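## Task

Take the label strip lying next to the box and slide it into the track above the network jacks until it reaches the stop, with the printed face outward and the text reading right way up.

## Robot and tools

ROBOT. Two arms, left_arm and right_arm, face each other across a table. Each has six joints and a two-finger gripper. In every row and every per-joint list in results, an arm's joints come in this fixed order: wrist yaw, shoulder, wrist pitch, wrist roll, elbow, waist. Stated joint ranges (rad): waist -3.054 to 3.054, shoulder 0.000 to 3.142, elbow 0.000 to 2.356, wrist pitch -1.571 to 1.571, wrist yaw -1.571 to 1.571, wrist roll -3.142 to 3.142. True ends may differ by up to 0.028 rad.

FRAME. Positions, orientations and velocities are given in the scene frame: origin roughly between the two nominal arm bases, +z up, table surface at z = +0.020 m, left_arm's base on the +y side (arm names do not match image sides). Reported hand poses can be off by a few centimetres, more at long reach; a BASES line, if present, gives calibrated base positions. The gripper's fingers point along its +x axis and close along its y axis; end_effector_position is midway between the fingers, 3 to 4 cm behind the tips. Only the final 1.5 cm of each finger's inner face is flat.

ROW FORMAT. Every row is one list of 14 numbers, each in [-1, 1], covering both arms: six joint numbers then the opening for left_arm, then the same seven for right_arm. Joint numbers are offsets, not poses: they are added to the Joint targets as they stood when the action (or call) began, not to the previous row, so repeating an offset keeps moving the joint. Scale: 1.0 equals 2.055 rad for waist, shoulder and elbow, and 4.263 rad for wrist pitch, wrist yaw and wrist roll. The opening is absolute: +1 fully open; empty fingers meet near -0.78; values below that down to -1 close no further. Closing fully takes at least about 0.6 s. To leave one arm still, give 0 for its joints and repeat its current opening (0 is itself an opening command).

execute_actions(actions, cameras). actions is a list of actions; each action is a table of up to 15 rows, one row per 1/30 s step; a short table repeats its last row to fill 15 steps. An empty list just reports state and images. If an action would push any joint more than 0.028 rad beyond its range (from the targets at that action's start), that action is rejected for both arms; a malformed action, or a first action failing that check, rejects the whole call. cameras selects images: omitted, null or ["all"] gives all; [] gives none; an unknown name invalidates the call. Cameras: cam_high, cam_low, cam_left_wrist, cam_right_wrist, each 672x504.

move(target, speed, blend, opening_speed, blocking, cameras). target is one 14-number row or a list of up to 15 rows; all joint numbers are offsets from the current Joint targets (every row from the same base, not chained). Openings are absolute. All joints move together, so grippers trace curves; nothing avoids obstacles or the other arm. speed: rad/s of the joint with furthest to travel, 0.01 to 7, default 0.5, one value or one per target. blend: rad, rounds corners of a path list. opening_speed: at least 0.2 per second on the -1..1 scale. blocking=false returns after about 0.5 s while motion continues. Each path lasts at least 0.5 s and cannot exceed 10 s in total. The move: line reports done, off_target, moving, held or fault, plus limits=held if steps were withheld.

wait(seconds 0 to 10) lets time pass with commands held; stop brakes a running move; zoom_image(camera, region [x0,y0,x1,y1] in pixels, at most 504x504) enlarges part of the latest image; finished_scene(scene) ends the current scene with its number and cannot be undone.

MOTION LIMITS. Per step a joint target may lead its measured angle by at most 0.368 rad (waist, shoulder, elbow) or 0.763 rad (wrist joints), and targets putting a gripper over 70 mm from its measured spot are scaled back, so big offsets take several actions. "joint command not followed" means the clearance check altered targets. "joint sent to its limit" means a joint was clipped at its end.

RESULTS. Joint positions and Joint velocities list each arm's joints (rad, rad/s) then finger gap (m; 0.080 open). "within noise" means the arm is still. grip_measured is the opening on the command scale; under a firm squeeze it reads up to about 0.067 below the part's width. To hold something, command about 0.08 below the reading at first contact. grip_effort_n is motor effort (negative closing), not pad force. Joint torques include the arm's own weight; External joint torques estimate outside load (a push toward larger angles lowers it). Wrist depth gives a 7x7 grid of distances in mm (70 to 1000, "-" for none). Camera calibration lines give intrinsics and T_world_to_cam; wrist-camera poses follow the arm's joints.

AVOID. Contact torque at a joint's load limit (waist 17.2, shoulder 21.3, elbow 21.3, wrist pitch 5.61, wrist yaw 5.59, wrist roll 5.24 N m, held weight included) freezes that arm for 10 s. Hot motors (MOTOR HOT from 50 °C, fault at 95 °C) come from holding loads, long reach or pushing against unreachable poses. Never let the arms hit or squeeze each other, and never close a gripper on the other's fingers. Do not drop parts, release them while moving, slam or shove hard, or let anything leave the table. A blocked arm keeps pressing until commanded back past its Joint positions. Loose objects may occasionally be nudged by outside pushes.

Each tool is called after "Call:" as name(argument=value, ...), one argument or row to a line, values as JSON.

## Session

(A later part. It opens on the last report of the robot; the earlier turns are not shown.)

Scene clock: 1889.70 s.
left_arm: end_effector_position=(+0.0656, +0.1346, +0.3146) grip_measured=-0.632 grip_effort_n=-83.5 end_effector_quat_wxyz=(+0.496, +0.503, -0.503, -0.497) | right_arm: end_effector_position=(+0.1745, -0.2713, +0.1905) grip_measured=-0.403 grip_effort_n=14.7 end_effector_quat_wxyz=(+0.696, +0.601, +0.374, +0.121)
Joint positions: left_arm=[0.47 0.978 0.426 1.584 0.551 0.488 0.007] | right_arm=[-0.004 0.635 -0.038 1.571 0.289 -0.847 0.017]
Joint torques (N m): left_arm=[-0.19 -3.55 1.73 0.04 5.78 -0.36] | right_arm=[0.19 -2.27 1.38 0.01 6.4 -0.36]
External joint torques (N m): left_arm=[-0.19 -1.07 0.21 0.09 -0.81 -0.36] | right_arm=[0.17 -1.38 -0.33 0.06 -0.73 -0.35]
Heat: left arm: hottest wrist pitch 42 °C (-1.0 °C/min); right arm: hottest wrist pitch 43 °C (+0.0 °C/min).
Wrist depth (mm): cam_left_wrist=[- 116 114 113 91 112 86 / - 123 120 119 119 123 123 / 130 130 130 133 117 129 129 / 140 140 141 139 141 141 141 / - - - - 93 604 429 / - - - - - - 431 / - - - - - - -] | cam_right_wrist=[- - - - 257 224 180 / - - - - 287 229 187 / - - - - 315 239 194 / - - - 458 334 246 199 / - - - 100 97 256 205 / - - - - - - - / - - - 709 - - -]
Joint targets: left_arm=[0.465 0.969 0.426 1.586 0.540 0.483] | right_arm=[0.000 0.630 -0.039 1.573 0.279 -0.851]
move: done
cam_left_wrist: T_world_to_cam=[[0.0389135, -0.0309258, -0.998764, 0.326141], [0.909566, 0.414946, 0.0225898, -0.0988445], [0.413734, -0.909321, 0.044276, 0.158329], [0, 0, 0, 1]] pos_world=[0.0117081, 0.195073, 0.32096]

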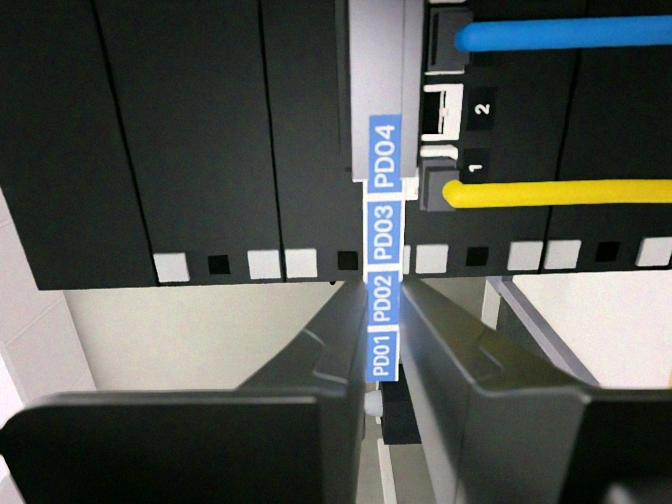

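Call:
move(
  target=[
    [-0.0101, -0.0096, -0.0028, 0, -0.0037, -0.0209, -0.66, 0, 0, 0, 0, 0, 0, -0.4],
    [-0.0206, -0.0185, -0.0056, 0, -0.0069, -0.0427, -0.66, 0, 0, 0, 0, 0, 0, -0.4],
  ],
  speed=0.04,
  blend=[0.01, 0],
  cameras=["cam_left_wrist"],
)

Call:
zoom_image(
  camera="cam_left_wrist",
  region=[345, 90, 475, 300],
)

Scene clock: 1919.70 s.
left_arm: end_effector_position=(+0.0482, +0.1347, +0.3148) grip_measured=-0.632 grip_effort_n=-83.5 end_effector_quat_wxyz=(+0.497, +0.503, -0.503, -0.497) | right_arm: end_effector_position=(+0.1745, -0.2713, +0.1905) grip_measured=-0.403 grip_effort_n=14.7 end_effector_quat_wxyz=(+0.696, +0.601, +0.374, +0.121)
Joint positions: left_arm=[0.381 0.939 0.402 1.584 0.536 0.401 0.007] | right_arm=[-0.004 0.635 -0.038 1.571 0.289 -0.847 0.017]
Joint torques (N m): left_arm=[-0.15 -3.25 1.77 0.04 5.9 -0.48] | right_arm=[0.17 -2.33 1.39 0.04 6.39 -0.38]
External joint torques (N m): left_arm=[-0.15 -0.92 0.23 0.09 -0.75 -0.47] | right_arm=[0.16 -1.42 -0.33 0.09 -0.76 -0.39]
Heat: left arm: hottest wrist pitch 44 °C (+1.0 °C/min); right arm: hottest wrist pitch 43 °C (+0.0 °C/min).
Wrist depth (mm): cam_left_wrist=[- 115 114 113 95 116 - / - 123 120 119 93 119 119 / 130 130 131 127 126 131 131 / 140 140 141 141 119 137 140 / - 152 148 - 93 538 393 / - - - - - - 431 / - - - - - - -] | cam_right_wrist=[- - - - 258 225 180 / - - - - 289 229 188 / - - - - 317 238 193 / - - - 453 333 247 198 / - - - 100 96 255 206 / - - - - - - - / - - - 705 - - -]
Joint targets: left_arm=[0.377 0.931 0.403 1.586 0.526 0.395] | right_arm=[0.000 0.630 -0.039 1.573 0.279 -0.851]
move: done
cam_left_wrist: T_world_to_cam=[[0.039219, -0.031186, -0.998744, 0.327064], [0.908925, 0.416342, 0.0226916, -0.0833317], [0.415111, -0.908673, 0.0446742, 0.165274], [0, 0, 0, 1]] pos_world=[-0.00569199, 0.195074, 0.32116]

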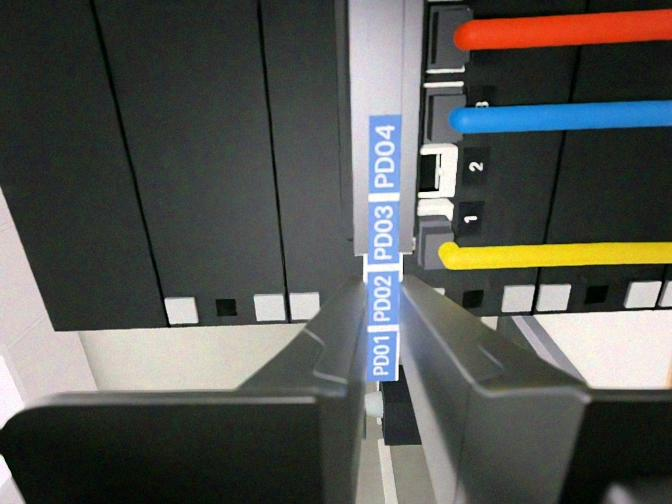

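Scaled by 2.400.

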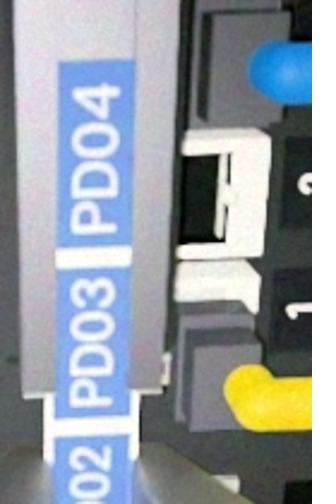

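Call:
move(
  target=[
    [0.0019, 0.0058, 0.0005, 0, 0.0117, 0.0039, -0.66, 0, 0, 0, 0, 0, 0, -0.4],
    [0.0019, 0.0058, 0.0005, 0, 0.0117, 0.0039, -0.46, 0, 0, 0, 0, 0, 0, -0.4],
  ],
  speed=0.05,
  opening_speed=0.4,
  cameras=["cam_left_wrist"],
)

Call:
zoom_image(
  camera="cam_left_wrist",
  region=[325, 230, 455, 400],
)

Scene clock: 1961.20 s.
left_arm: end_effector_position=(+0.0482, +0.1348, +0.3148) grip_measured=-0.465 grip_effort_n=16.0 end_effector_quat_wxyz=(+0.497, +0.503, -0.503, -0.497) | right_arm: end_effector_position=(+0.1745, -0.2713, +0.1905) grip_measured=-0.403 grip_effort_n=15.1 end_effector_quat_wxyz=(+0.696, +0.601, +0.374, +0.121)
Joint positions: left_arm=[0.381 0.938 0.402 1.584 0.536 0.401 0.014] | right_arm=[-0.004 0.635 -0.038 1.571 0.289 -0.847 0.017]
Joint torques (N m): left_arm=[0.12 -1.66 1.95 0.05 8.88 0.24] | right_arm=[0.19 -2.32 1.37 0.04 6.38 -0.39]
External joint torques (N m): left_arm=[0.12 0.65 0.4 0.1 2.21 0.27] | right_arm=[0.17 -1.43 -0.33 0.08 -0.74 -0.38]
Heat: left arm: hottest wrist pitch 46 °C (+2.0 °C/min); right arm: hottest wrist pitch 43 °C (+0.0 °C/min).
Wrist depth (mm): cam_left_wrist=[- 115 114 113 95 116 - / - 123 120 119 87 119 121 / 130 130 130 127 127 131 131 / 140 141 140 141 116 137 140 / - 152 148 - - 151 390 / - - - - - - 430 / - - - - - - -] | cam_right_wrist=[- - - - 257 225 179 / - - - - 288 229 188 / - - - - 318 239 194 / - - - 456 332 246 199 / - - - 100 97 255 205 / - - - - - - - / - - - 709 - - -]
Joint targets: left_arm=[0.385 0.942 0.405 1.586 0.549 0.403] | right_arm=[0.000 0.630 -0.039 1.573 0.279 -0.851]
move: done
cam_left_wrist: T_world_to_cam=[[0.0392277, -0.0311716, -0.998744, 0.327061], [0.908739, 0.416748, 0.0226855, -0.0834101], [0.415518, -0.908487, 0.0446749, 0.16524], [0, 0, 0, 1]] pos_world=[-0.00569208, 0.195075, 0.32116]

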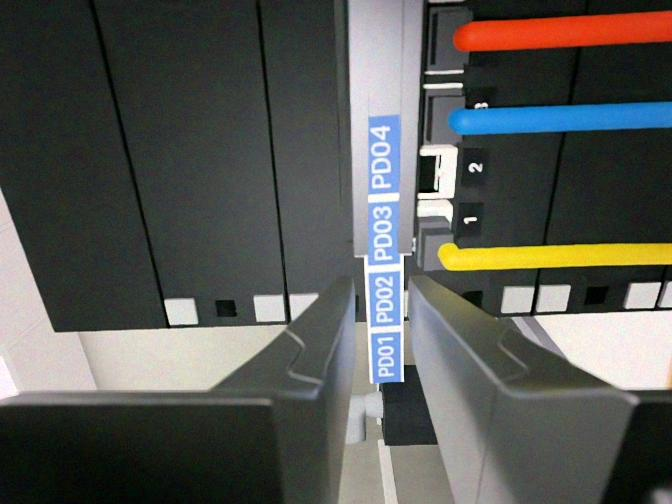

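Scaled by 2.965.

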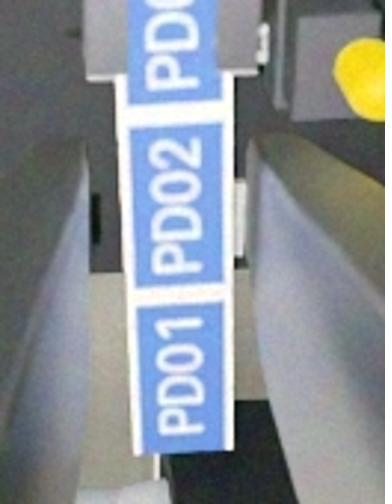

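Call:
move(
  target=[
    [0.0139, 0.0135, 0.0035, 0, 0.0072, 0.0289, -0.46, 0, 0, 0, 0, 0, 0, -0.4],
    [0.0267, 0.0262, 0.0072, 0, 0.0122, 0.0553, -0.46, 0, 0, 0, 0, 0, 0, -0.4],
  ],
  speed=0.06,
  blend=[0.01, 0],
  cameras=["cam_left_wrist"],
)

Call:
zoom_image(
  camera="cam_left_wrist",
  region=[325, 150, 455, 320],
)

Scene clock: 1972.80 s.
left_arm: end_effector_position=(+0.0710, +0.1345, +0.3136) grip_measured=-0.464 grip_effort_n=16.0 end_effector_quat_wxyz=(+0.496, +0.503, -0.502, -0.498) | right_arm: end_effector_position=(+0.1745, -0.2713, +0.1905) grip_measured=-0.403 grip_effort_n=15.1 end_effector_quat_wxyz=(+0.696, +0.601, +0.374, +0.121)
Joint positions: left_arm=[0.494 0.991 0.431 1.584 0.556 0.512 0.014] | right_arm=[-0.004 0.635 -0.038 1.571 0.289 -0.847 0.017]
Joint torques (N m): left_arm=[0.13 -1.89 2.01 0.03 9.51 0.35] | right_arm=[0.18 -2.31 1.38 0.02 6.43 -0.39]
External joint torques (N m): left_arm=[0.12 0.69 0.49 0.08 2.92 0.37] | right_arm=[0.17 -1.45 -0.3 0.07 -0.64 -0.41]
Heat: left arm: hottest wrist pitch 47 °C (+3.0 °C/min); right arm: hottest wrist pitch 43 °C (+0.0 °C/min).
Wrist depth (mm): cam_left_wrist=[113 115 114 81 91 116 - / - 123 120 86 118 122 123 / 129 130 130 129 127 128 128 / 142 140 140 136 141 141 142 / - - - - - 579 426 / - - - - - - 428 / - - - - - - -] | cam_right_wrist=[- - - - 259 225 179 / - - - - 288 230 187 / - - - - 316 239 193 / - - - 452 336 248 199 / - - - 100 97 255 206 / - - - - - - - / - - - 705 - - -]
Joint targets: left_arm=[0.499 0.996 0.435 1.586 0.574 0.517] | right_arm=[0.000 0.630 -0.039 1.573 0.279 -0.851]
move: done
cam_left_wrist: T_world_to_cam=[[0.037082, -0.0275721, -0.998932, 0.324656], [0.909423, 0.415275, 0.022297, -0.103625], [0.414217, -0.909278, 0.0404739, 0.157149], [0, 0, 0, 1]] pos_world=[0.0171064, 0.194877, 0.320259]

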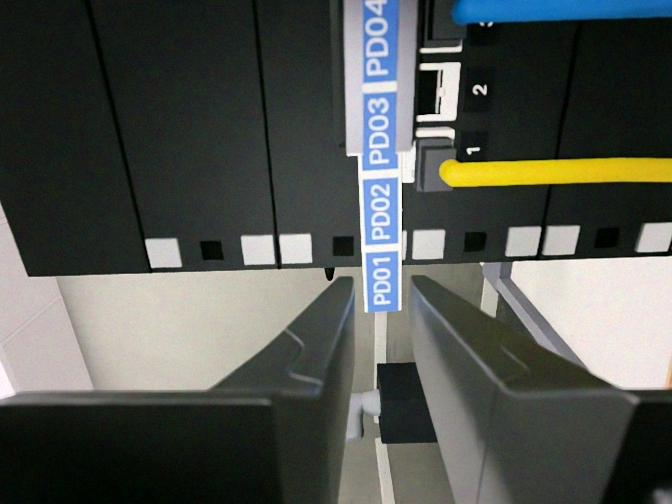

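Scaled by 2.965.

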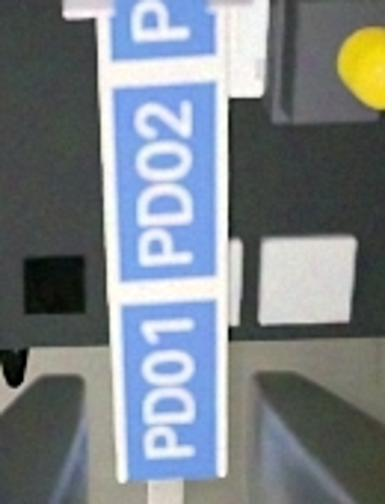

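Call:
move(
  target=[
    [0, 0, 0, -0.003, 0.0011, 0, -0.46, 0, 0, 0, 0, 0, 0, -0.4],
    [0, 0, 0, -0.003, 0.0011, 0, -0.66, 0, 0, 0, 0, 0, 0, -0.4],
  ],
  speed=0.05,
  opening_speed=0.3,
  cameras=["cam_left_wrist"],
)

Call:
zoom_image(
  camera="cam_left_wrist",
  region=[325, 110, 455, 320],
)

Scene clock: 1995.20 s.
left_arm: end_effector_position=(+0.0712, +0.1344, +0.3146) grip_measured=-0.642 grip_effort_n=-83.0 end_effector_quat_wxyz=(+0.498, +0.501, -0.501, -0.500) | right_arm: end_effector_position=(+0.1745, -0.2713, +0.1905) grip_measured=-0.403 grip_effort_n=15.1 end_effector_quat_wxyz=(+0.696, +0.601, +0.374, +0.121)
Joint positions: left_arm=[0.494 0.992 0.431 1.576 0.558 0.513 0.006] | right_arm=[-0.004 0.635 -0.038 1.571 0.289 -0.847 0.017]
Joint torques (N m): left_arm=[0.13 -1.88 2.01 -0.11 9.5 0.37] | right_arm=[0.18 -2.36 1.37 0.04 6.4 -0.3]
External joint torques (N m): left_arm=[0.13 0.75 0.45 -0.06 2.81 0.37] | right_arm=[0.16 -1.44 -0.35 0.09 -0.79 -0.31]
Motor temperatures (°C): left_arm=[25 23 44 24 41 22] | right_arm=[24 21 43 26 29 23]
Heat: left arm: hottest wrist pitch 44 °C (-1.0 °C/min); right arm: hottest wrist pitch 43 °C (+0.0 °C/min).
Wrist depth (mm): cam_left_wrist=[113 115 114 113 92 116 - / - 123 120 119 116 124 122 / 129 130 131 130 105 127 128 / 142 142 140 137 141 141 141 / - - - - 91 602 424 / - - - - - - 426 / - - - - - - -] | cam_right_wrist=[- - - - 258 225 180 / - - - - 287 230 187 / - - - - 316 238 193 / - - - 456 335 246 198 / - - - 100 97 256 206 / - - - - - - - / - - - 721 - - -]
Joint targets: left_arm=[0.499 0.996 0.435 1.573 0.577 0.517] | right_arm=[0.000 0.630 -0.039 1.573 0.279 -0.851]
move: done
cam_left_wrist: T_world_to_cam=[[0.0302068, -0.0295937, -0.999105, 0.326604], [0.90956, 0.415295, 0.0151984, -0.101604], [0.414473, -0.909206, 0.039462, 0.157185], [0, 0, 0, 1]] pos_world=[0.0174006, 0.194775, 0.321653]

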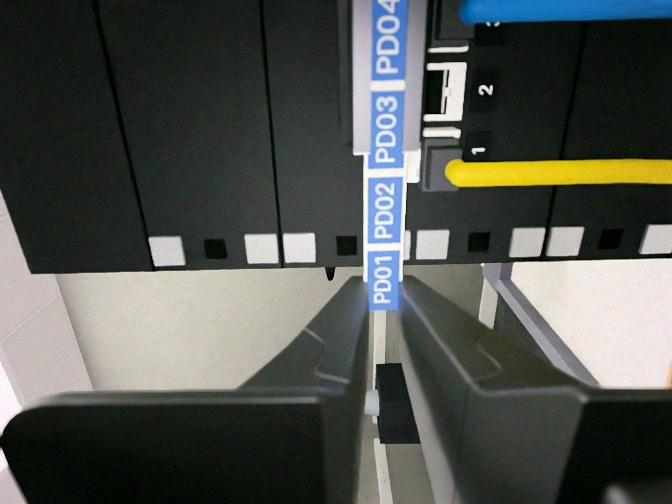

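Scaled by 2.400.

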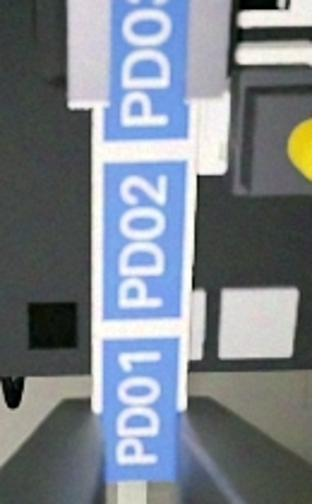

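Call:
move(
  target=[
    [-0.0019, -0.0058, -0.0005, 0, -0.0117, -0.0039, -0.66, 0, 0, 0, 0, 0, 0, -0.4],
    [-0.0156, -0.0207, -0.0046, 0, -0.0194, -0.0324, -0.66, 0, 0, 0, 0, 0, 0, -0.4],
  ],
  speed=0.05,
  cameras=["cam_left_wrist"],
)

Call:
zoom_image(
  camera="cam_left_wrist",
  region=[325, 110, 455, 320],
)

Scene clock: 2023.80 s.
left_arm: end_effector_position=(+0.0588, +0.1344, +0.3154) grip_measured=-0.642 grip_effort_n=-83.5 end_effector_quat_wxyz=(+0.498, +0.501, -0.502, -0.499) | right_arm: end_effector_position=(+0.1745, -0.2713, +0.1905) grip_measured=-0.403 grip_effort_n=14.7 end_effector_quat_wxyz=(+0.696, +0.601, +0.374, +0.121)
Joint positions: left_arm=[0.438 0.963 0.415 1.576 0.548 0.455 0.006] | right_arm=[-0.004 0.635 -0.038 1.571 0.289 -0.847 0.017]
Joint torques (N m): left_arm=[-0.18 -3.43 1.76 -0.1 5.9 -0.32] | right_arm=[0.18 -2.32 1.37 0.04 6.4 -0.35]
External joint torques (N m): left_arm=[-0.18 -0.95 0.21 -0.05 -0.79 -0.3] | right_arm=[0.16 -1.4 -0.34 0.09 -0.77 -0.34]
Heat: left arm: hottest wrist pitch 44 °C (-2.0 °C/min); right arm: hottest wrist pitch 43 °C (+0.0 °C/min).
Wrist depth (mm): cam_left_wrist=[- 115 113 113 78 112 112 / - 123 120 120 120 124 122 / 130 130 130 127 126 131 129 / 140 140 140 140 141 141 141 / - - 147 - 91 606 429 / - - - - - - 430 / - - - - - - -] | cam_right_wrist=[- - - - 257 224 179 / - - - - 288 229 187 / - - - - 315 239 193 / - - - 455 334 247 199 / - - - 100 97 254 205 / - - - - - - - / - - - 705 - - -]
Joint targets: left_arm=[0.433 0.954 0.416 1.573 0.537 0.450] | right_arm=[0.000 0.630 -0.039 1.573 0.279 -0.851]
move: done
cam_left_wrist: T_world_to_cam=[[0.0308554, -0.0316216, -0.999024, 0.327947], [0.909999, 0.414339, 0.014991, -0.0901253], [0.41346, -0.909573, 0.0415602, 0.16179], [0, 0, 0, 1]] pos_world=[0.00500139, 0.194872, 0.322254]

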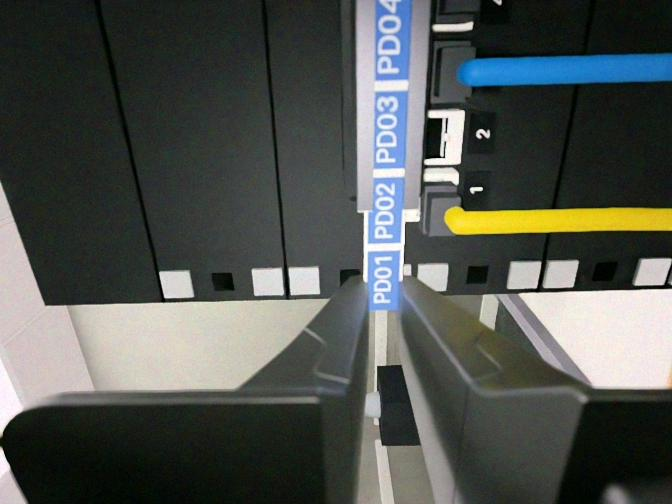

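Scaled by 2.400.

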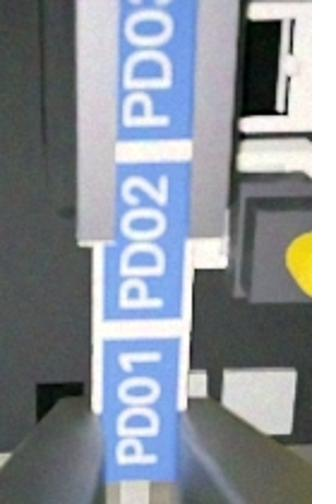

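Call:
move(
  target=[-0.0132, -0.0113, -0.0035, 0, -0.0051, -0.0273, -0.66, 0, 0, 0, 0, 0, 0, -0.4],
  speed=0.04,
  cameras=["cam_left_wrist"],
)

Call:
zoom_image(
  camera="cam_left_wrist",
  region=[325, 110, 455, 320],
)

Scene clock: 2033.43 s.
left_arm: end_effector_position=(+0.0478, +0.1345, +0.3148) grip_measured=-0.642 grip_effort_n=-83.5 end_effector_quat_wxyz=(+0.498, +0.501, -0.501, -0.500) | right_arm: end_effector_position=(+0.1745, -0.2713, +0.1905) grip_measured=-0.403 grip_effort_n=14.7 end_effector_quat_wxyz=(+0.696, +0.601, +0.374, +0.121)
Joint positions: left_arm=[0.381 0.939 0.4 1.576 0.538 0.399 0.006] | right_arm=[-0.004 0.635 -0.038 1.571 0.289 -0.847 0.017]
Joint torques (N m): left_arm=[-0.16 -3.32 1.78 -0.11 5.84 -0.4] | right_arm=[0.16 -2.29 1.36 0.03 6.38 -0.32]
External joint torques (N m): left_arm=[-0.16 -0.95 0.21 -0.06 -0.88 -0.38] | right_arm=[0.14 -1.4 -0.35 0.08 -0.76 -0.33]
Heat: left arm: hottest wrist pitch 44 °C (-2.0 °C/min); right arm: hottest wrist pitch 43 °C (+0.0 °C/min).
Wrist depth (mm): cam_left_wrist=[114 115 114 113 94 116 - / - 123 120 118 101 122 121 / 130 130 130 127 125 131 131 / 140 140 140 139 117 137 140 / - 152 148 - 91 537 390 / - - - - - - 428 / - - - - - - -] | cam_right_wrist=[- - - - 257 226 179 / - - - - 287 229 187 / - - - - 314 238 194 / - - - 456 335 247 199 / - - - 100 97 255 206 / - - - - - - - / - - - 701 - - -]
Joint targets: left_arm=[0.376 0.931 0.401 1.573 0.527 0.394] | right_arm=[0.000 0.630 -0.039 1.573 0.279 -0.851]
move: done
cam_left_wrist: T_world_to_cam=[[0.0303633, -0.0301807, -0.999083, 0.327522], [0.909559, 0.4153, 0.015097, -0.0803322], [0.414464, -0.909184, 0.040061, 0.166773], [0, 0, 0, 1]] pos_world=[-0.00599924, 0.194874, 0.321754]

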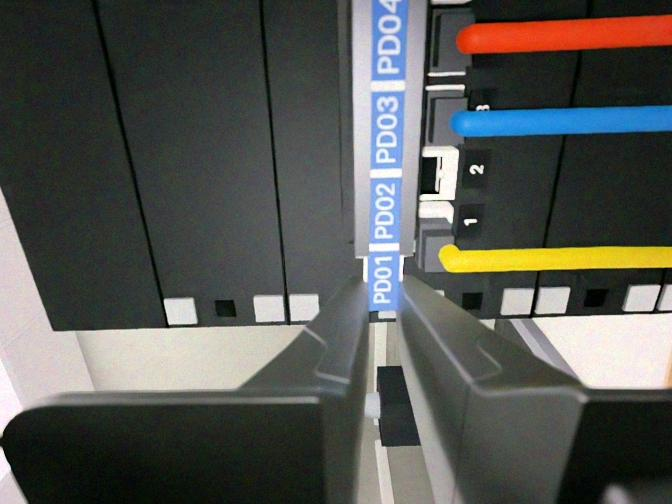

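Scaled by 2.400.

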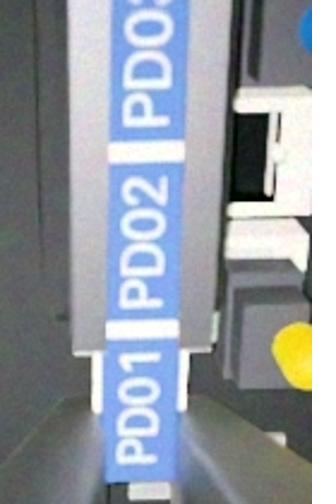

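Call:
move(
  target=[
    [0.0019, 0, 0, 0, 0, 0.0039, -0.66, 0, 0, 0, 0, 0, 0, -0.4],
    [0.0019, 0, 0, 0, 0, 0.0039, -0.4, 0, 0, 0, 0, 0, 0, -0.4],
    [0.0894, -0.0735, -0.0245, 0, -0.0209, 0.1854, -0.4, 0, 0, 0, 0, 0, 0, -0.4],
  ],
  speed=[0.05, 0.05, 0.15],
  opening_speed=0.4,
  cameras=["cam_left_wrist"],
)

Scene clock: 2135.53 s.
left_arm: end_effector_position=(+0.0855, +0.1905, +0.3170) grip_measured=-0.403 grip_effort_n=16.0 end_effector_quat_wxyz=(+0.499, +0.501, -0.503, -0.498) | right_arm: end_effector_position=(+0.1745, -0.2713, +0.1905) grip_measured=-0.403 grip_effort_n=14.7 end_effector_quat_wxyz=(+0.696, +0.601, +0.374, +0.121)
Joint positions: left_arm=[0.752 0.787 0.296 1.576 0.495 0.771 0.017] | right_arm=[-0.004 0.635 -0.038 1.571 0.289 -0.847 0.017]
Joint torques (N m): left_arm=[0.15 -2.14 1.59 -0.09 5.79 0.36] | right_arm=[0.18 -2.34 1.38 0.02 6.35 -0.34]
External joint torques (N m): left_arm=[0.15 -0.69 0.15 -0.04 -0.86 0.38] | right_arm=[0.16 -1.43 -0.35 0.07 -0.83 -0.34]
Motor temperatures (°C): left_arm=[25 23 46 24 33 22] | right_arm=[24 21 43 26 30 23]
Heat: left arm: hottest wrist pitch 46 °C (+0.0 °C/min); right arm: hottest wrist pitch 43 °C (+0.0 °C/min).
Wrist depth (mm): cam_left_wrist=[- 165 164 160 162 164 165 / - 175 175 175 175 175 175 / - 188 188 188 188 569 393 / - - - - - 656 434 / - - - - - 574 438 / - - - - - - 368 / - - - - - - -] | cam_right_wrist=[- - - - 259 224 180 / - - - - 289 229 187 / - - - - 315 238 193 / - - - 456 336 248 199 / - - - 100 97 256 206 / - - - - - - - / - - - 708 - - -]
Joint targets: left_arm=[0.758 0.779 0.296 1.573 0.484 0.775] | right_arm=[0.000 0.630 -0.039 1.573 0.279 -0.851]
move: done
cam_left_wrist: T_world_to_cam=[[0.0332307, -0.0340303, -0.998868, 0.330676], [0.909334, 0.415756, 0.0160877, -0.138244], [0.414738, -0.90884, 0.0447608, 0.200412], [0, 0, 0, 1]] pos_world=[0.0316031, 0.250871, 0.323555]

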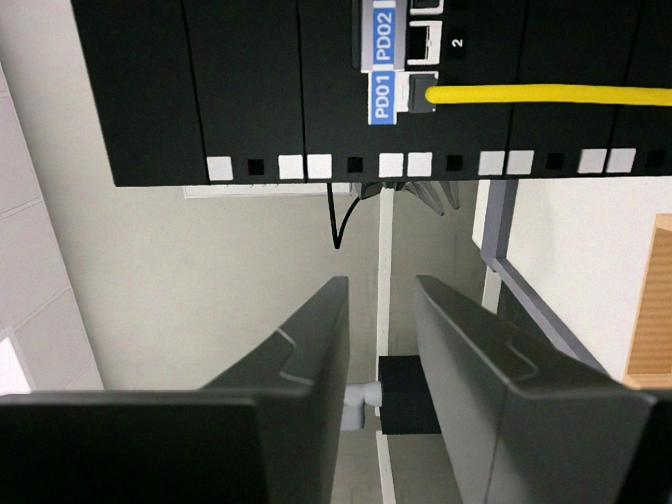

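Call:
move(
  target=[0.1343, 0.239, 0.0625, 0, 0.1175, 0.0239, -0.8, 0, 0, 0, 0, 0, 0, -0.4],
  speed=0.2,
  opening_speed=0.4,
  cameras=["cam_left_wrist"],
)

Call:
zoom_image(
  camera="cam_left_wrist",
  region=[290, 90, 490, 300],
)

Scene clock: 2155.90 s.
left_arm: end_effector_position=(+0.0836, +0.1501, +0.3162) grip_measured=-0.777 grip_effort_n=-83.5 end_effector_quat_wxyz=(+0.353, +0.355, -0.615, -0.610) | right_arm: end_effector_position=(+0.1745, -0.2713, +0.1905) grip_measured=-0.403 grip_effort_n=14.7 end_effector_quat_wxyz=(+0.696, +0.601, +0.374, +0.121)
Joint positions: left_arm=[1.325 1.264 0.56 1.575 0.708 0.82 0] | right_arm=[-0.004 0.635 -0.038 1.571 0.289 -0.847 0.017]
Joint torques (N m): left_arm=[0.18 -3.01 1.43 -0.07 8.61 0.37] | right_arm=[0.17 -2.3 1.37 0.03 6.35 -0.36]
External joint torques (N m): left_arm=[0.18 0.81 0.33 -0.02 2.56 0.37] | right_arm=[0.15 -1.4 -0.34 0.08 -0.8 -0.36]
Heat: left arm: hottest wrist pitch 44 °C (-2.0 °C/min); right arm: hottest wrist pitch 43 °C (+0.0 °C/min).
Wrist depth (mm): cam_left_wrist=[- 176 176 173 167 174 172 / - 173 172 171 149 169 169 / - 169 169 168 163 167 166 / - 166 165 165 164 164 162 / - 165 163 - 91 161 161 / - - - - - - 438 / - - - - - - -] | cam_right_wrist=[- - - - 258 224 179 / - - - - 288 230 187 / - - - - 315 239 194 / - - - 456 333 247 198 / - - - 100 97 255 207 / - - - - - - - / - - - 706 - - -]
Joint targets: left_arm=[1.330 1.271 0.563 1.573 0.725 0.824] | right_arm=[0.000 0.630 -0.039 1.573 0.279 -0.851]
move: done
cam_left_wrist: T_world_to_cam=[[0.0128213, -0.0447765, -0.998915, 0.331913], [0.995417, -0.0941034, 0.0169946, -0.0507787], [-0.0947622, -0.994555, 0.0433648, 0.220465], [0, 0, 0, 1]] pos_world=[0.0671822, 0.229348, 0.322856]

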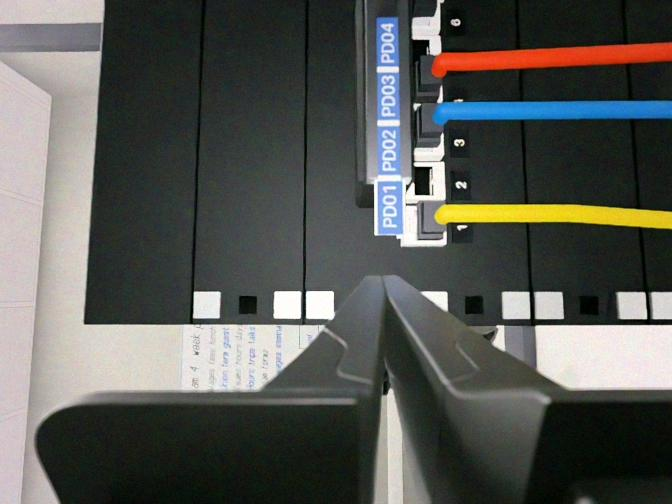

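Scaled by 2.400.

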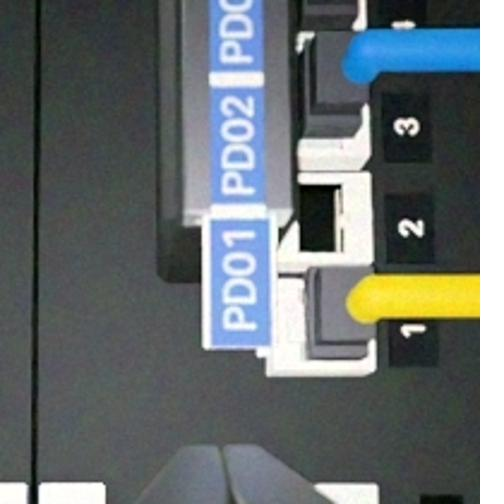

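Call:
move(
  target=[-0.0193, 0.0308, 0.0061, 0, 0.0181, -0.0401, -0.8, 0, 0, 0, 0, 0, 0, -0.4],
  speed=0.06,
  cameras=["cam_left_wrist"],
)

Call:
zoom_image(
  camera="cam_left_wrist",
  region=[310, 90, 460, 310],
)

Scene clock: 2197.87 s.
left_arm: end_effector_position=(+0.0794, +0.1271, +0.3147) grip_measured=-0.777 grip_effort_n=-83.5 end_effector_quat_wxyz=(+0.352, +0.354, -0.615, -0.610) | right_arm: end_effector_position=(+0.1745, -0.2713, +0.1905) grip_measured=-0.403 grip_effort_n=14.7 end_effector_quat_wxyz=(+0.696, +0.601, +0.374, +0.121)
Joint positions: left_arm=[1.252 1.327 0.586 1.575 0.745 0.746 0] | right_arm=[-0.004 0.635 -0.038 1.571 0.289 -0.847 0.017]
Joint torques (N m): left_arm=[-0.15 -3.43 1.48 -0.08 8.59 -0.31] | right_arm=[0.18 -2.33 1.35 0.02 6.43 -0.29]
External joint torques (N m): left_arm=[-0.15 0.86 0.33 -0.03 2.53 -0.3] | right_arm=[0.16 -1.43 -0.37 0.07 -0.74 -0.3]
Motor temperatures (°C): left_arm=[25 23 43 24 42 22] | right_arm=[24 21 43 26 30 23]
Heat: left arm: hottest wrist pitch 43 °C (-3.0 °C/min); right arm: hottest wrist pitch 43 °C (+0.0 °C/min).
Wrist depth (mm): cam_left_wrist=[152 152 151 150 123 148 148 / 149 149 148 147 116 145 144 / 146 146 145 144 136 144 143 / 143 143 142 142 140 141 140 / 142 141 140 - 91 138 138 / - - - - - - 430 / - - - - - - -] | cam_right_wrist=[- - - - 257 225 179 / - - - - 288 231 187 / - - - - 316 237 194 / - - - 451 334 247 198 / - - - 100 97 255 206 / - - - - - - - / - - - 708 - - -]
Joint targets: left_arm=[1.248 1.334 0.589 1.573 0.762 0.742] | right_arm=[0.000 0.630 -0.039 1.573 0.279 -0.851]
move: done
cam_left_wrist: T_world_to_cam=[[0.0129082, -0.0452142, -0.998894, 0.329421], [0.995272, -0.0955953, 0.0171885, -0.0485703], [-0.0962667, -0.994393, 0.0437665, 0.197302], [0, 0, 0, 1]] pos_world=[0.063082, 0.206447, 0.321256]

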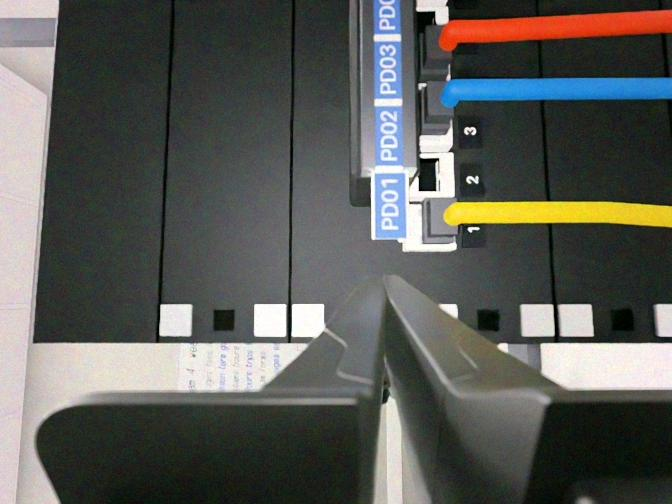

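Scaled by 2.291.

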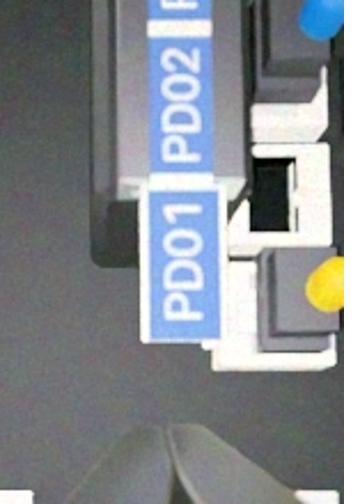

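Call:
move(
  target=[
    [0, -0.0063, -0.0006, 0, -0.0122, 0, -0.8, 0, 0, 0, 0, 0, 0, -0.4],
    [-0.0051, -0.0166, -0.0018, 0, -0.0211, -0.0105, -0.8, 0, 0, 0, 0, 0, 0, -0.4],
  ],
  speed=[0.05, 0.02],
  cameras=["cam_left_wrist"],
)

Call:
zoom_image(
  camera="cam_left_wrist",
  region=[310, 90, 460, 310],
)

Scene clock: 2230.83 s.
left_arm: end_effector_position=(+0.0725, +0.1265, +0.3131) grip_measured=-0.777 grip_effort_n=-83.5 end_effector_quat_wxyz=(+0.352, +0.354, -0.614, -0.612) | right_arm: end_effector_position=(+0.1745, -0.2713, +0.1905) grip_measured=-0.403 grip_effort_n=14.7 end_effector_quat_wxyz=(+0.696, +0.601, +0.374, +0.121)
Joint positions: left_arm=[1.23 1.311 0.581 1.575 0.73 0.725 0] | right_arm=[-0.004 0.635 -0.038 1.571 0.289 -0.847 0.017]
Joint torques (N m): left_arm=[-0.13 -5.65 1.24 -0.08 5.19 -0.36] | right_arm=[0.17 -2.28 1.36 0.02 6.42 -0.39]
External joint torques (N m): left_arm=[-0.13 -1.46 0.08 -0.03 -0.89 -0.36] | right_arm=[0.16 -1.35 -0.37 0.07 -0.77 -0.41]
Heat: left arm: hottest wrist pitch 42 °C (-1.0 °C/min); right arm: hottest wrist pitch 43 °C (+0.0 °C/min).
Wrist depth (mm): cam_left_wrist=[150 151 150 149 143 149 149 / 148 147 147 146 119 144 144 / 145 145 144 143 137 143 142 / 142 142 141 141 134 140 139 / 139 139 139 - 91 138 137 / - - - - - - 429 / - - - - - - -] | cam_right_wrist=[- - - - 257 225 179 / - - - - 287 228 187 / - - - - 314 238 193 / - - - 455 334 248 199 / - - - 100 97 256 206 / - - - - - - - / - - - 710 - - -]
Joint targets: left_arm=[1.226 1.300 0.581 1.573 0.719 0.720] | right_arm=[0.000 0.630 -0.039 1.573 0.279 -0.851]
move: done
cam_left_wrist: T_world_to_cam=[[0.00983343, -0.0417941, -0.999078, 0.327804], [0.995319, -0.0956534, 0.0137979, -0.0406518], [-0.0961418, -0.994537, 0.0406578, 0.197014], [0, 0, 0, 1]] pos_world=[0.0561794, 0.20575, 0.320053]

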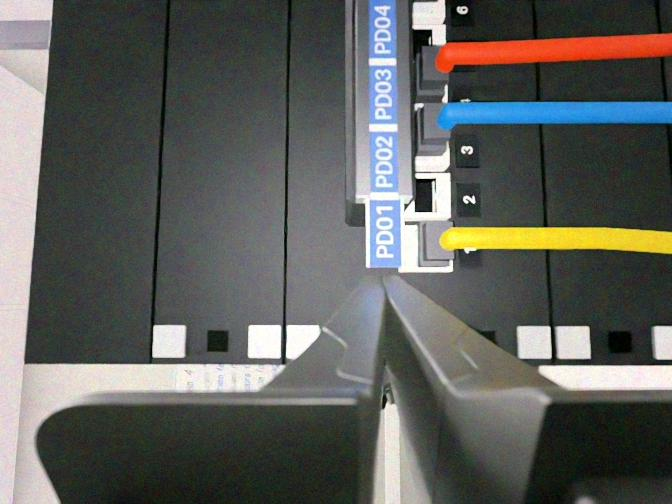

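Scaled by 2.291.

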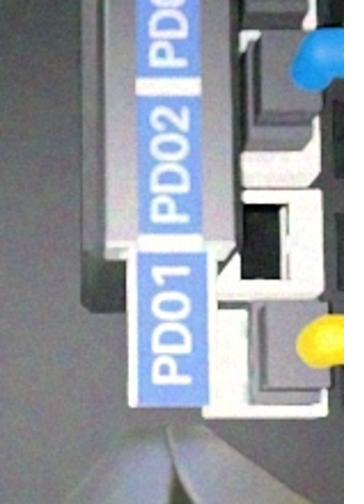

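Call:
move(
  target=[-0.0119, -0.0233, -0.0043, 0, -0.0143, -0.0249, -0.8, 0, 0, 0, 0, 0, 0, -0.4],
  speed=0.02,
  cameras=["cam_left_wrist"],
)

Call:
zoom_image(
  camera="cam_left_wrist",
  region=[310, 90, 460, 310],
)

Scene clock: 2261.33 s.
left_arm: end_effector_position=(+0.0557, +0.1267, +0.3142) grip_measured=-0.777 grip_effort_n=-83.5 end_effector_quat_wxyz=(+0.352, +0.354, -0.614, -0.611) | right_arm: end_effector_position=(+0.1745, -0.2713, +0.1905) grip_measured=-0.403 grip_effort_n=14.7 end_effector_quat_wxyz=(+0.696, +0.601, +0.374, +0.121)
Joint positions: left_arm=[1.18 1.263 0.563 1.575 0.7 0.673 0] | right_arm=[-0.004 0.635 -0.038 1.571 0.289 -0.847 0.017]
Joint torques (N m): left_arm=[-0.15 -5.39 1.3 -0.08 5.28 -0.34] | right_arm=[0.17 -2.41 1.39 0.02 6.35 -0.3]
External joint torques (N m): left_arm=[-0.15 -1.53 0.1 -0.03 -0.84 -0.38] | right_arm=[0.16 -1.52 -0.32 0.07 -0.78 -0.31]
Motor temperatures (°C): left_arm=[25 26 41 24 35 22] | right_arm=[24 21 43 26 30 23]
Heat: left arm: hottest wrist pitch 41 °C (-2.0 °C/min); right arm: hottest wrist pitch 43 °C (+0.0 °C/min).
Wrist depth (mm): cam_left_wrist=[151 151 150 149 130 149 148 / 149 148 147 147 120 145 145 / 145 145 144 143 111 142 142 / 142 142 142 140 140 141 140 / 140 140 140 - 90 137 137 / - 138 - - - - 136 / - - - - - - -] | cam_right_wrist=[- - - - 258 225 179 / - - - - 286 230 187 / - - - - 316 238 193 / - - - 452 333 248 198 / - - - 100 97 256 206 / - - - - - - - / - - - 705 - - -]
Joint targets: left_arm=[1.175 1.252 0.563 1.573 0.689 0.669] | right_arm=[0.000 0.630 -0.039 1.573 0.279 -0.851]
move: done
cam_left_wrist: T_world_to_cam=[[0.0102637, -0.0423459, -0.99905, 0.329065], [0.995275, -0.0960344, 0.0142954, -0.024005], [-0.0965485, -0.994477, 0.0411602, 0.195399], [0, 0, 0, 1]] pos_world=[0.0393796, 0.205949, 0.321053]

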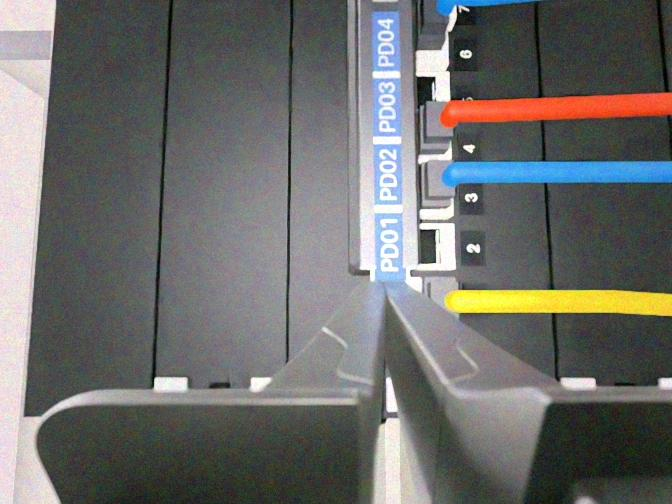

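Scaled by 2.291.

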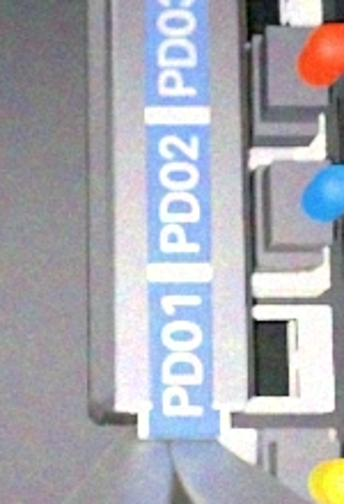

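Call:
move(
  target=[-0.0009, -0.0017, -0.0003, 0, -0.001, -0.0018, -0.8, 0, 0, 0, 0, 0, 0, -0.4],
  speed=0.01,
  cameras=["cam_left_wrist"],
)

Call:
zoom_image(
  camera="cam_left_wrist",
  region=[345, 220, 425, 300],
)

Call:
zoom_image(
  camera="cam_left_wrist",
  region=[335, 0, 435, 80],
)

Scene clock: 2270.73 s.
left_arm: end_effector_position=(+0.0545, +0.1267, +0.3141) grip_measured=-0.777 grip_effort_n=-83.5 end_effector_quat_wxyz=(+0.352, +0.354, -0.614, -0.612) | right_arm: end_effector_position=(+0.1745, -0.2713, +0.1905) grip_measured=-0.403 grip_effort_n=14.7 end_effector_quat_wxyz=(+0.696, +0.601, +0.374, +0.121)
Joint positions: left_arm=[1.176 1.26 0.561 1.575 0.698 0.67 0] | right_arm=[-0.004 0.635 -0.038 1.571 0.289 -0.847 0.017]
Joint torques (N m): left_arm=[-0.15 -5.31 1.3 -0.08 5.31 -0.35] | right_arm=[0.2 -2.27 1.38 0.04 6.38 -0.37]
External joint torques (N m): left_arm=[-0.15 -1.4 0.09 -0.03 -0.85 -0.33] | right_arm=[0.19 -1.37 -0.33 0.09 -0.77 -0.38]
Heat: left arm: hottest wrist pitch 41 °C (-1.0 °C/min); right arm: hottest wrist pitch 43 °C (+0.0 °C/min).
Wrist depth (mm): cam_left_wrist=[151 151 150 149 130 149 149 / 148 148 147 147 115 145 145 / 145 145 145 143 118 143 143 / 142 142 142 140 140 141 140 / 140 139 140 - 90 138 137 / - 138 - - - - 136 / - - - - - - -] | cam_right_wrist=[- - - - 258 225 179 / - - - - 287 228 187 / - - - - 313 239 193 / - - - 454 334 246 199 / - - - 100 97 255 206 / - - - - - - - / - - - 697 - - -]
Joint targets: left_arm=[1.171 1.248 0.561 1.573 0.687 0.665] | right_arm=[0.000 0.630 -0.039 1.573 0.279 -0.851]
move: done
cam_left_wrist: T_world_to_cam=[[0.0100845, -0.0421276, -0.999061, 0.329047], [0.995277, -0.0960445, 0.0140962, -0.0227349], [-0.0965482, -0.994485, 0.0409601, 0.195449], [0, 0, 0, 1]] pos_world=[0.0381795, 0.206049, 0.321053]

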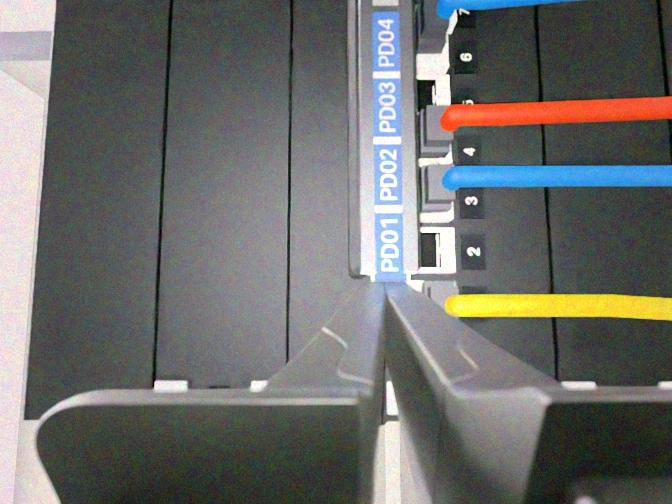

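Scaled by 6.300.

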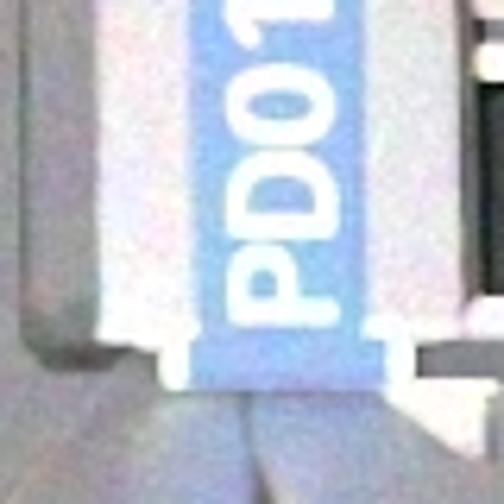

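Scaled by 5.040.

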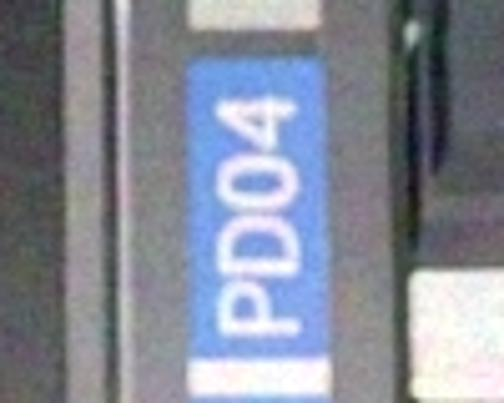

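Call:
move(
  target=[-0.0009, -0.0017, -0.0003, 0, -0.001, -0.0018, -0.8, 0, 0, 0, 0, 0, 0, -0.4],
  speed=0.01,
  cameras=["cam_left_wrist"],
)

Call:
zoom_image(
  camera="cam_left_wrist",
  region=[345, 220, 425, 300],
)

Call:
zoom_image(
  camera="cam_left_wrist",
  region=[335, 0, 435, 80],
)

Scene clock: 2284.27 s.
left_arm: end_effector_position=(+0.0539, +0.1267, +0.3142) grip_measured=-0.777 grip_effort_n=-83.5 end_effector_quat_wxyz=(+0.353, +0.354, -0.613, -0.611) | right_arm: end_effector_position=(+0.1745, -0.2713, +0.1905) grip_measured=-0.403 grip_effort_n=14.7 end_effector_quat_wxyz=(+0.696, +0.601, +0.374, +0.121)
Joint positions: left_arm=[1.171 1.257 0.56 1.575 0.696 0.667 0] | right_arm=[-0.004 0.635 -0.038 1.571 0.289 -0.847 0.017]
Joint torques (N m): left_arm=[-0.1 -5.31 1.3 -0.06 5.29 -0.4] | right_arm=[0.17 -2.3 1.37 0.03 6.33 -0.32]
External joint torques (N m): left_arm=[-0.1 -1.45 0.1 -0.01 -0.86 -0.41] | right_arm=[0.15 -1.39 -0.34 0.08 -0.82 -0.33]
Heat: left arm: hottest wrist pitch 41 °C (-1.0 °C/min); right arm: hottest wrist pitch 43 °C (+0.0 °C/min).
Wrist depth (mm): cam_left_wrist=[150 150 150 148 130 149 148 / 148 148 147 146 115 145 145 / 145 145 145 143 118 143 142 / 143 142 141 140 140 141 140 / 140 140 140 - 91 137 137 / - 138 - - - - 136 / - - - - - - -] | cam_right_wrist=[- - - - 257 225 179 / - - - - 288 229 187 / - - - - 316 239 193 / - - - 455 334 247 198 / - - - 100 97 254 206 / - - - - - - - / - - - 700 - - -]
Joint targets: left_arm=[1.167 1.245 0.560 1.573 0.685 0.662] | right_arm=[0.000 0.630 -0.039 1.573 0.279 -0.851]
move: done
cam_left_wrist: T_world_to_cam=[[0.0101821, -0.0421051, -0.999061, 0.329042], [0.995496, -0.0937451, 0.0140967, -0.0224306], [-0.0942507, -0.994705, 0.040961, 0.195233], [0, 0, 0, 1]] pos_world=[0.0373801, 0.205951, 0.321053]

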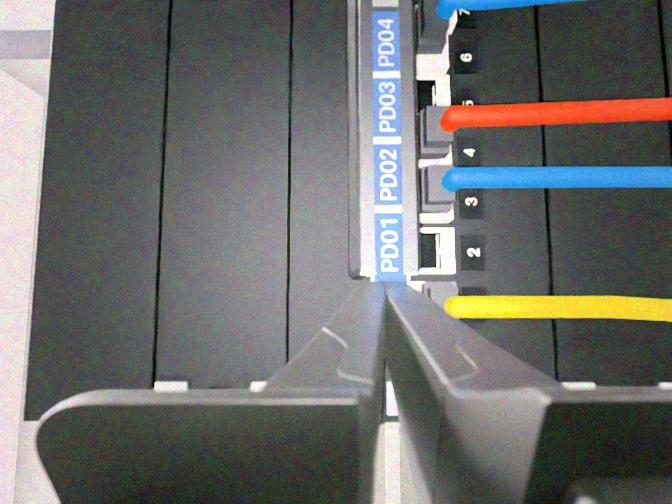

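Scaled by 6.300.

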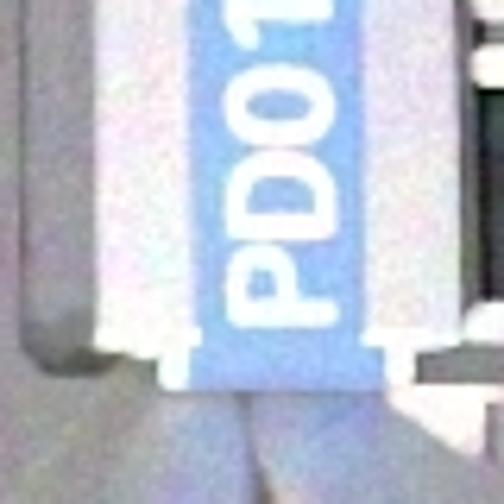

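Scaled by 5.040.

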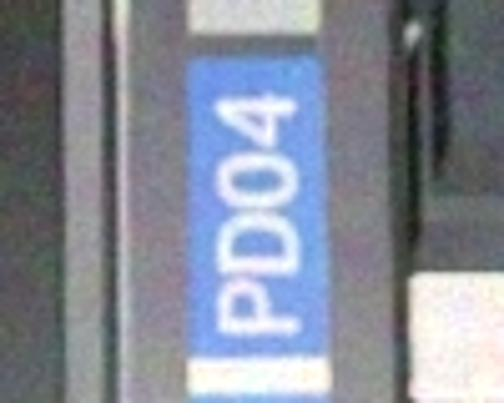

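Call:
move(
  target=[-0.0011, -0.0021, -0.0004, 0, -0.0013, -0.0023, -0.8, 0, 0, 0, 0, 0, 0, -0.4],
  speed=0.01,
  cameras=["cam_left_wrist"],
)

Call:
zoom_image(
  camera="cam_left_wrist",
  region=[345, 220, 425, 300],
)

Call:
zoom_image(
  camera="cam_left_wrist",
  region=[335, 0, 435, 80],
)

Scene clock: 2296.83 s.
left_arm: end_effector_position=(+0.0533, +0.1268, +0.3141) grip_measured=-0.777 grip_effort_n=-83.5 end_effector_quat_wxyz=(+0.354, +0.356, -0.613, -0.611) | right_arm: end_effector_position=(+0.1745, -0.2713, +0.1905) grip_measured=-0.403 grip_effort_n=14.7 end_effector_quat_wxyz=(+0.696, +0.601, +0.374, +0.121)
Joint positions: left_arm=[1.164 1.252 0.558 1.575 0.693 0.664 0] | right_arm=[-0.004 0.635 -0.038 1.571 0.289 -0.847 0.017]
Joint torques (N m): left_arm=[-0.06 -5.34 1.29 -0.09 5.3 -0.58] | right_arm=[0.16 -2.3 1.39 0.02 6.42 -0.34]
External joint torques (N m): left_arm=[-0.06 -1.52 0.09 -0.03 -0.83 -0.6] | right_arm=[0.14 -1.42 -0.3 0.07 -0.66 -0.33]
Heat: left arm: hottest wrist pitch 41 °C (-1.0 °C/min); right arm: hottest wrist pitch 43 °C (+0.0 °C/min).
Wrist depth (mm): cam_left_wrist=[150 150 149 148 129 148 148 / 148 147 147 146 115 145 145 / 145 145 144 143 118 142 142 / 143 142 142 140 140 141 140 / 140 140 140 - 90 138 137 / - 138 - - - - 136 / - - - - - - -] | cam_right_wrist=[- - - - 256 224 180 / - - - - 288 230 187 / - - - - 315 238 193 / - - - 455 332 246 199 / - - - 100 97 255 206 / - - - - - - - / - - - 698 - - -]
Joint targets: left_arm=[1.163 1.241 0.558 1.573 0.683 0.657] | right_arm=[0.000 0.630 -0.039 1.573 0.279 -0.851]
move: done
cam_left_wrist: T_world_to_cam=[[0.0100715, -0.0417386, -0.999078, 0.328985], [0.99585, -0.0899535, 0.013797, -0.0222326], [-0.0904464, -0.995071, 0.0406594, 0.195185], [0, 0, 0, 1]] pos_world=[0.0364808, 0.205954, 0.321053]

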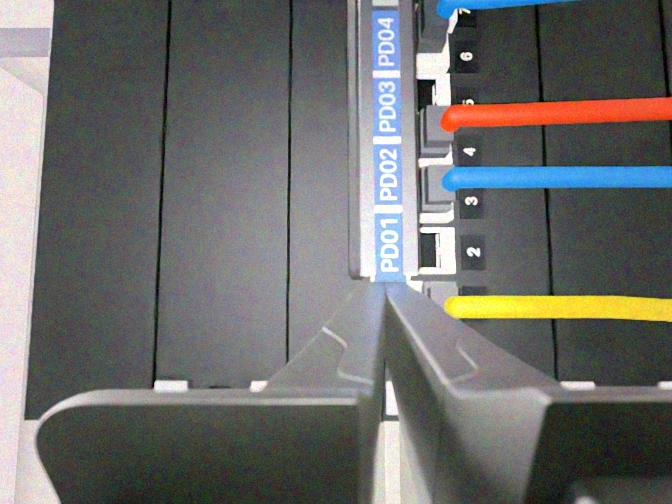

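Scaled by 6.300.

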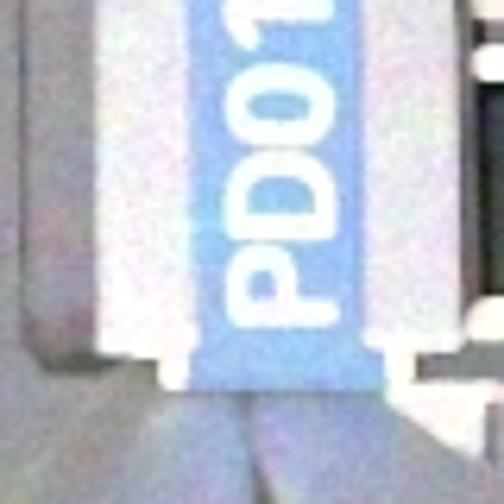

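Scaled by 5.040.

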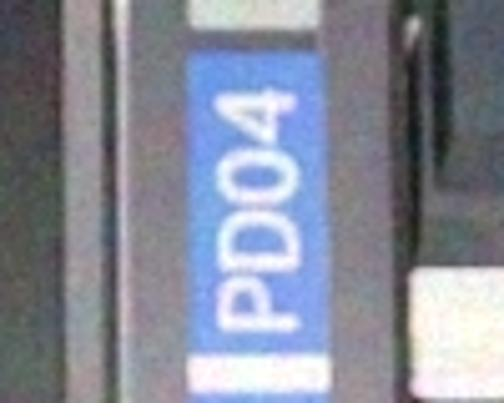

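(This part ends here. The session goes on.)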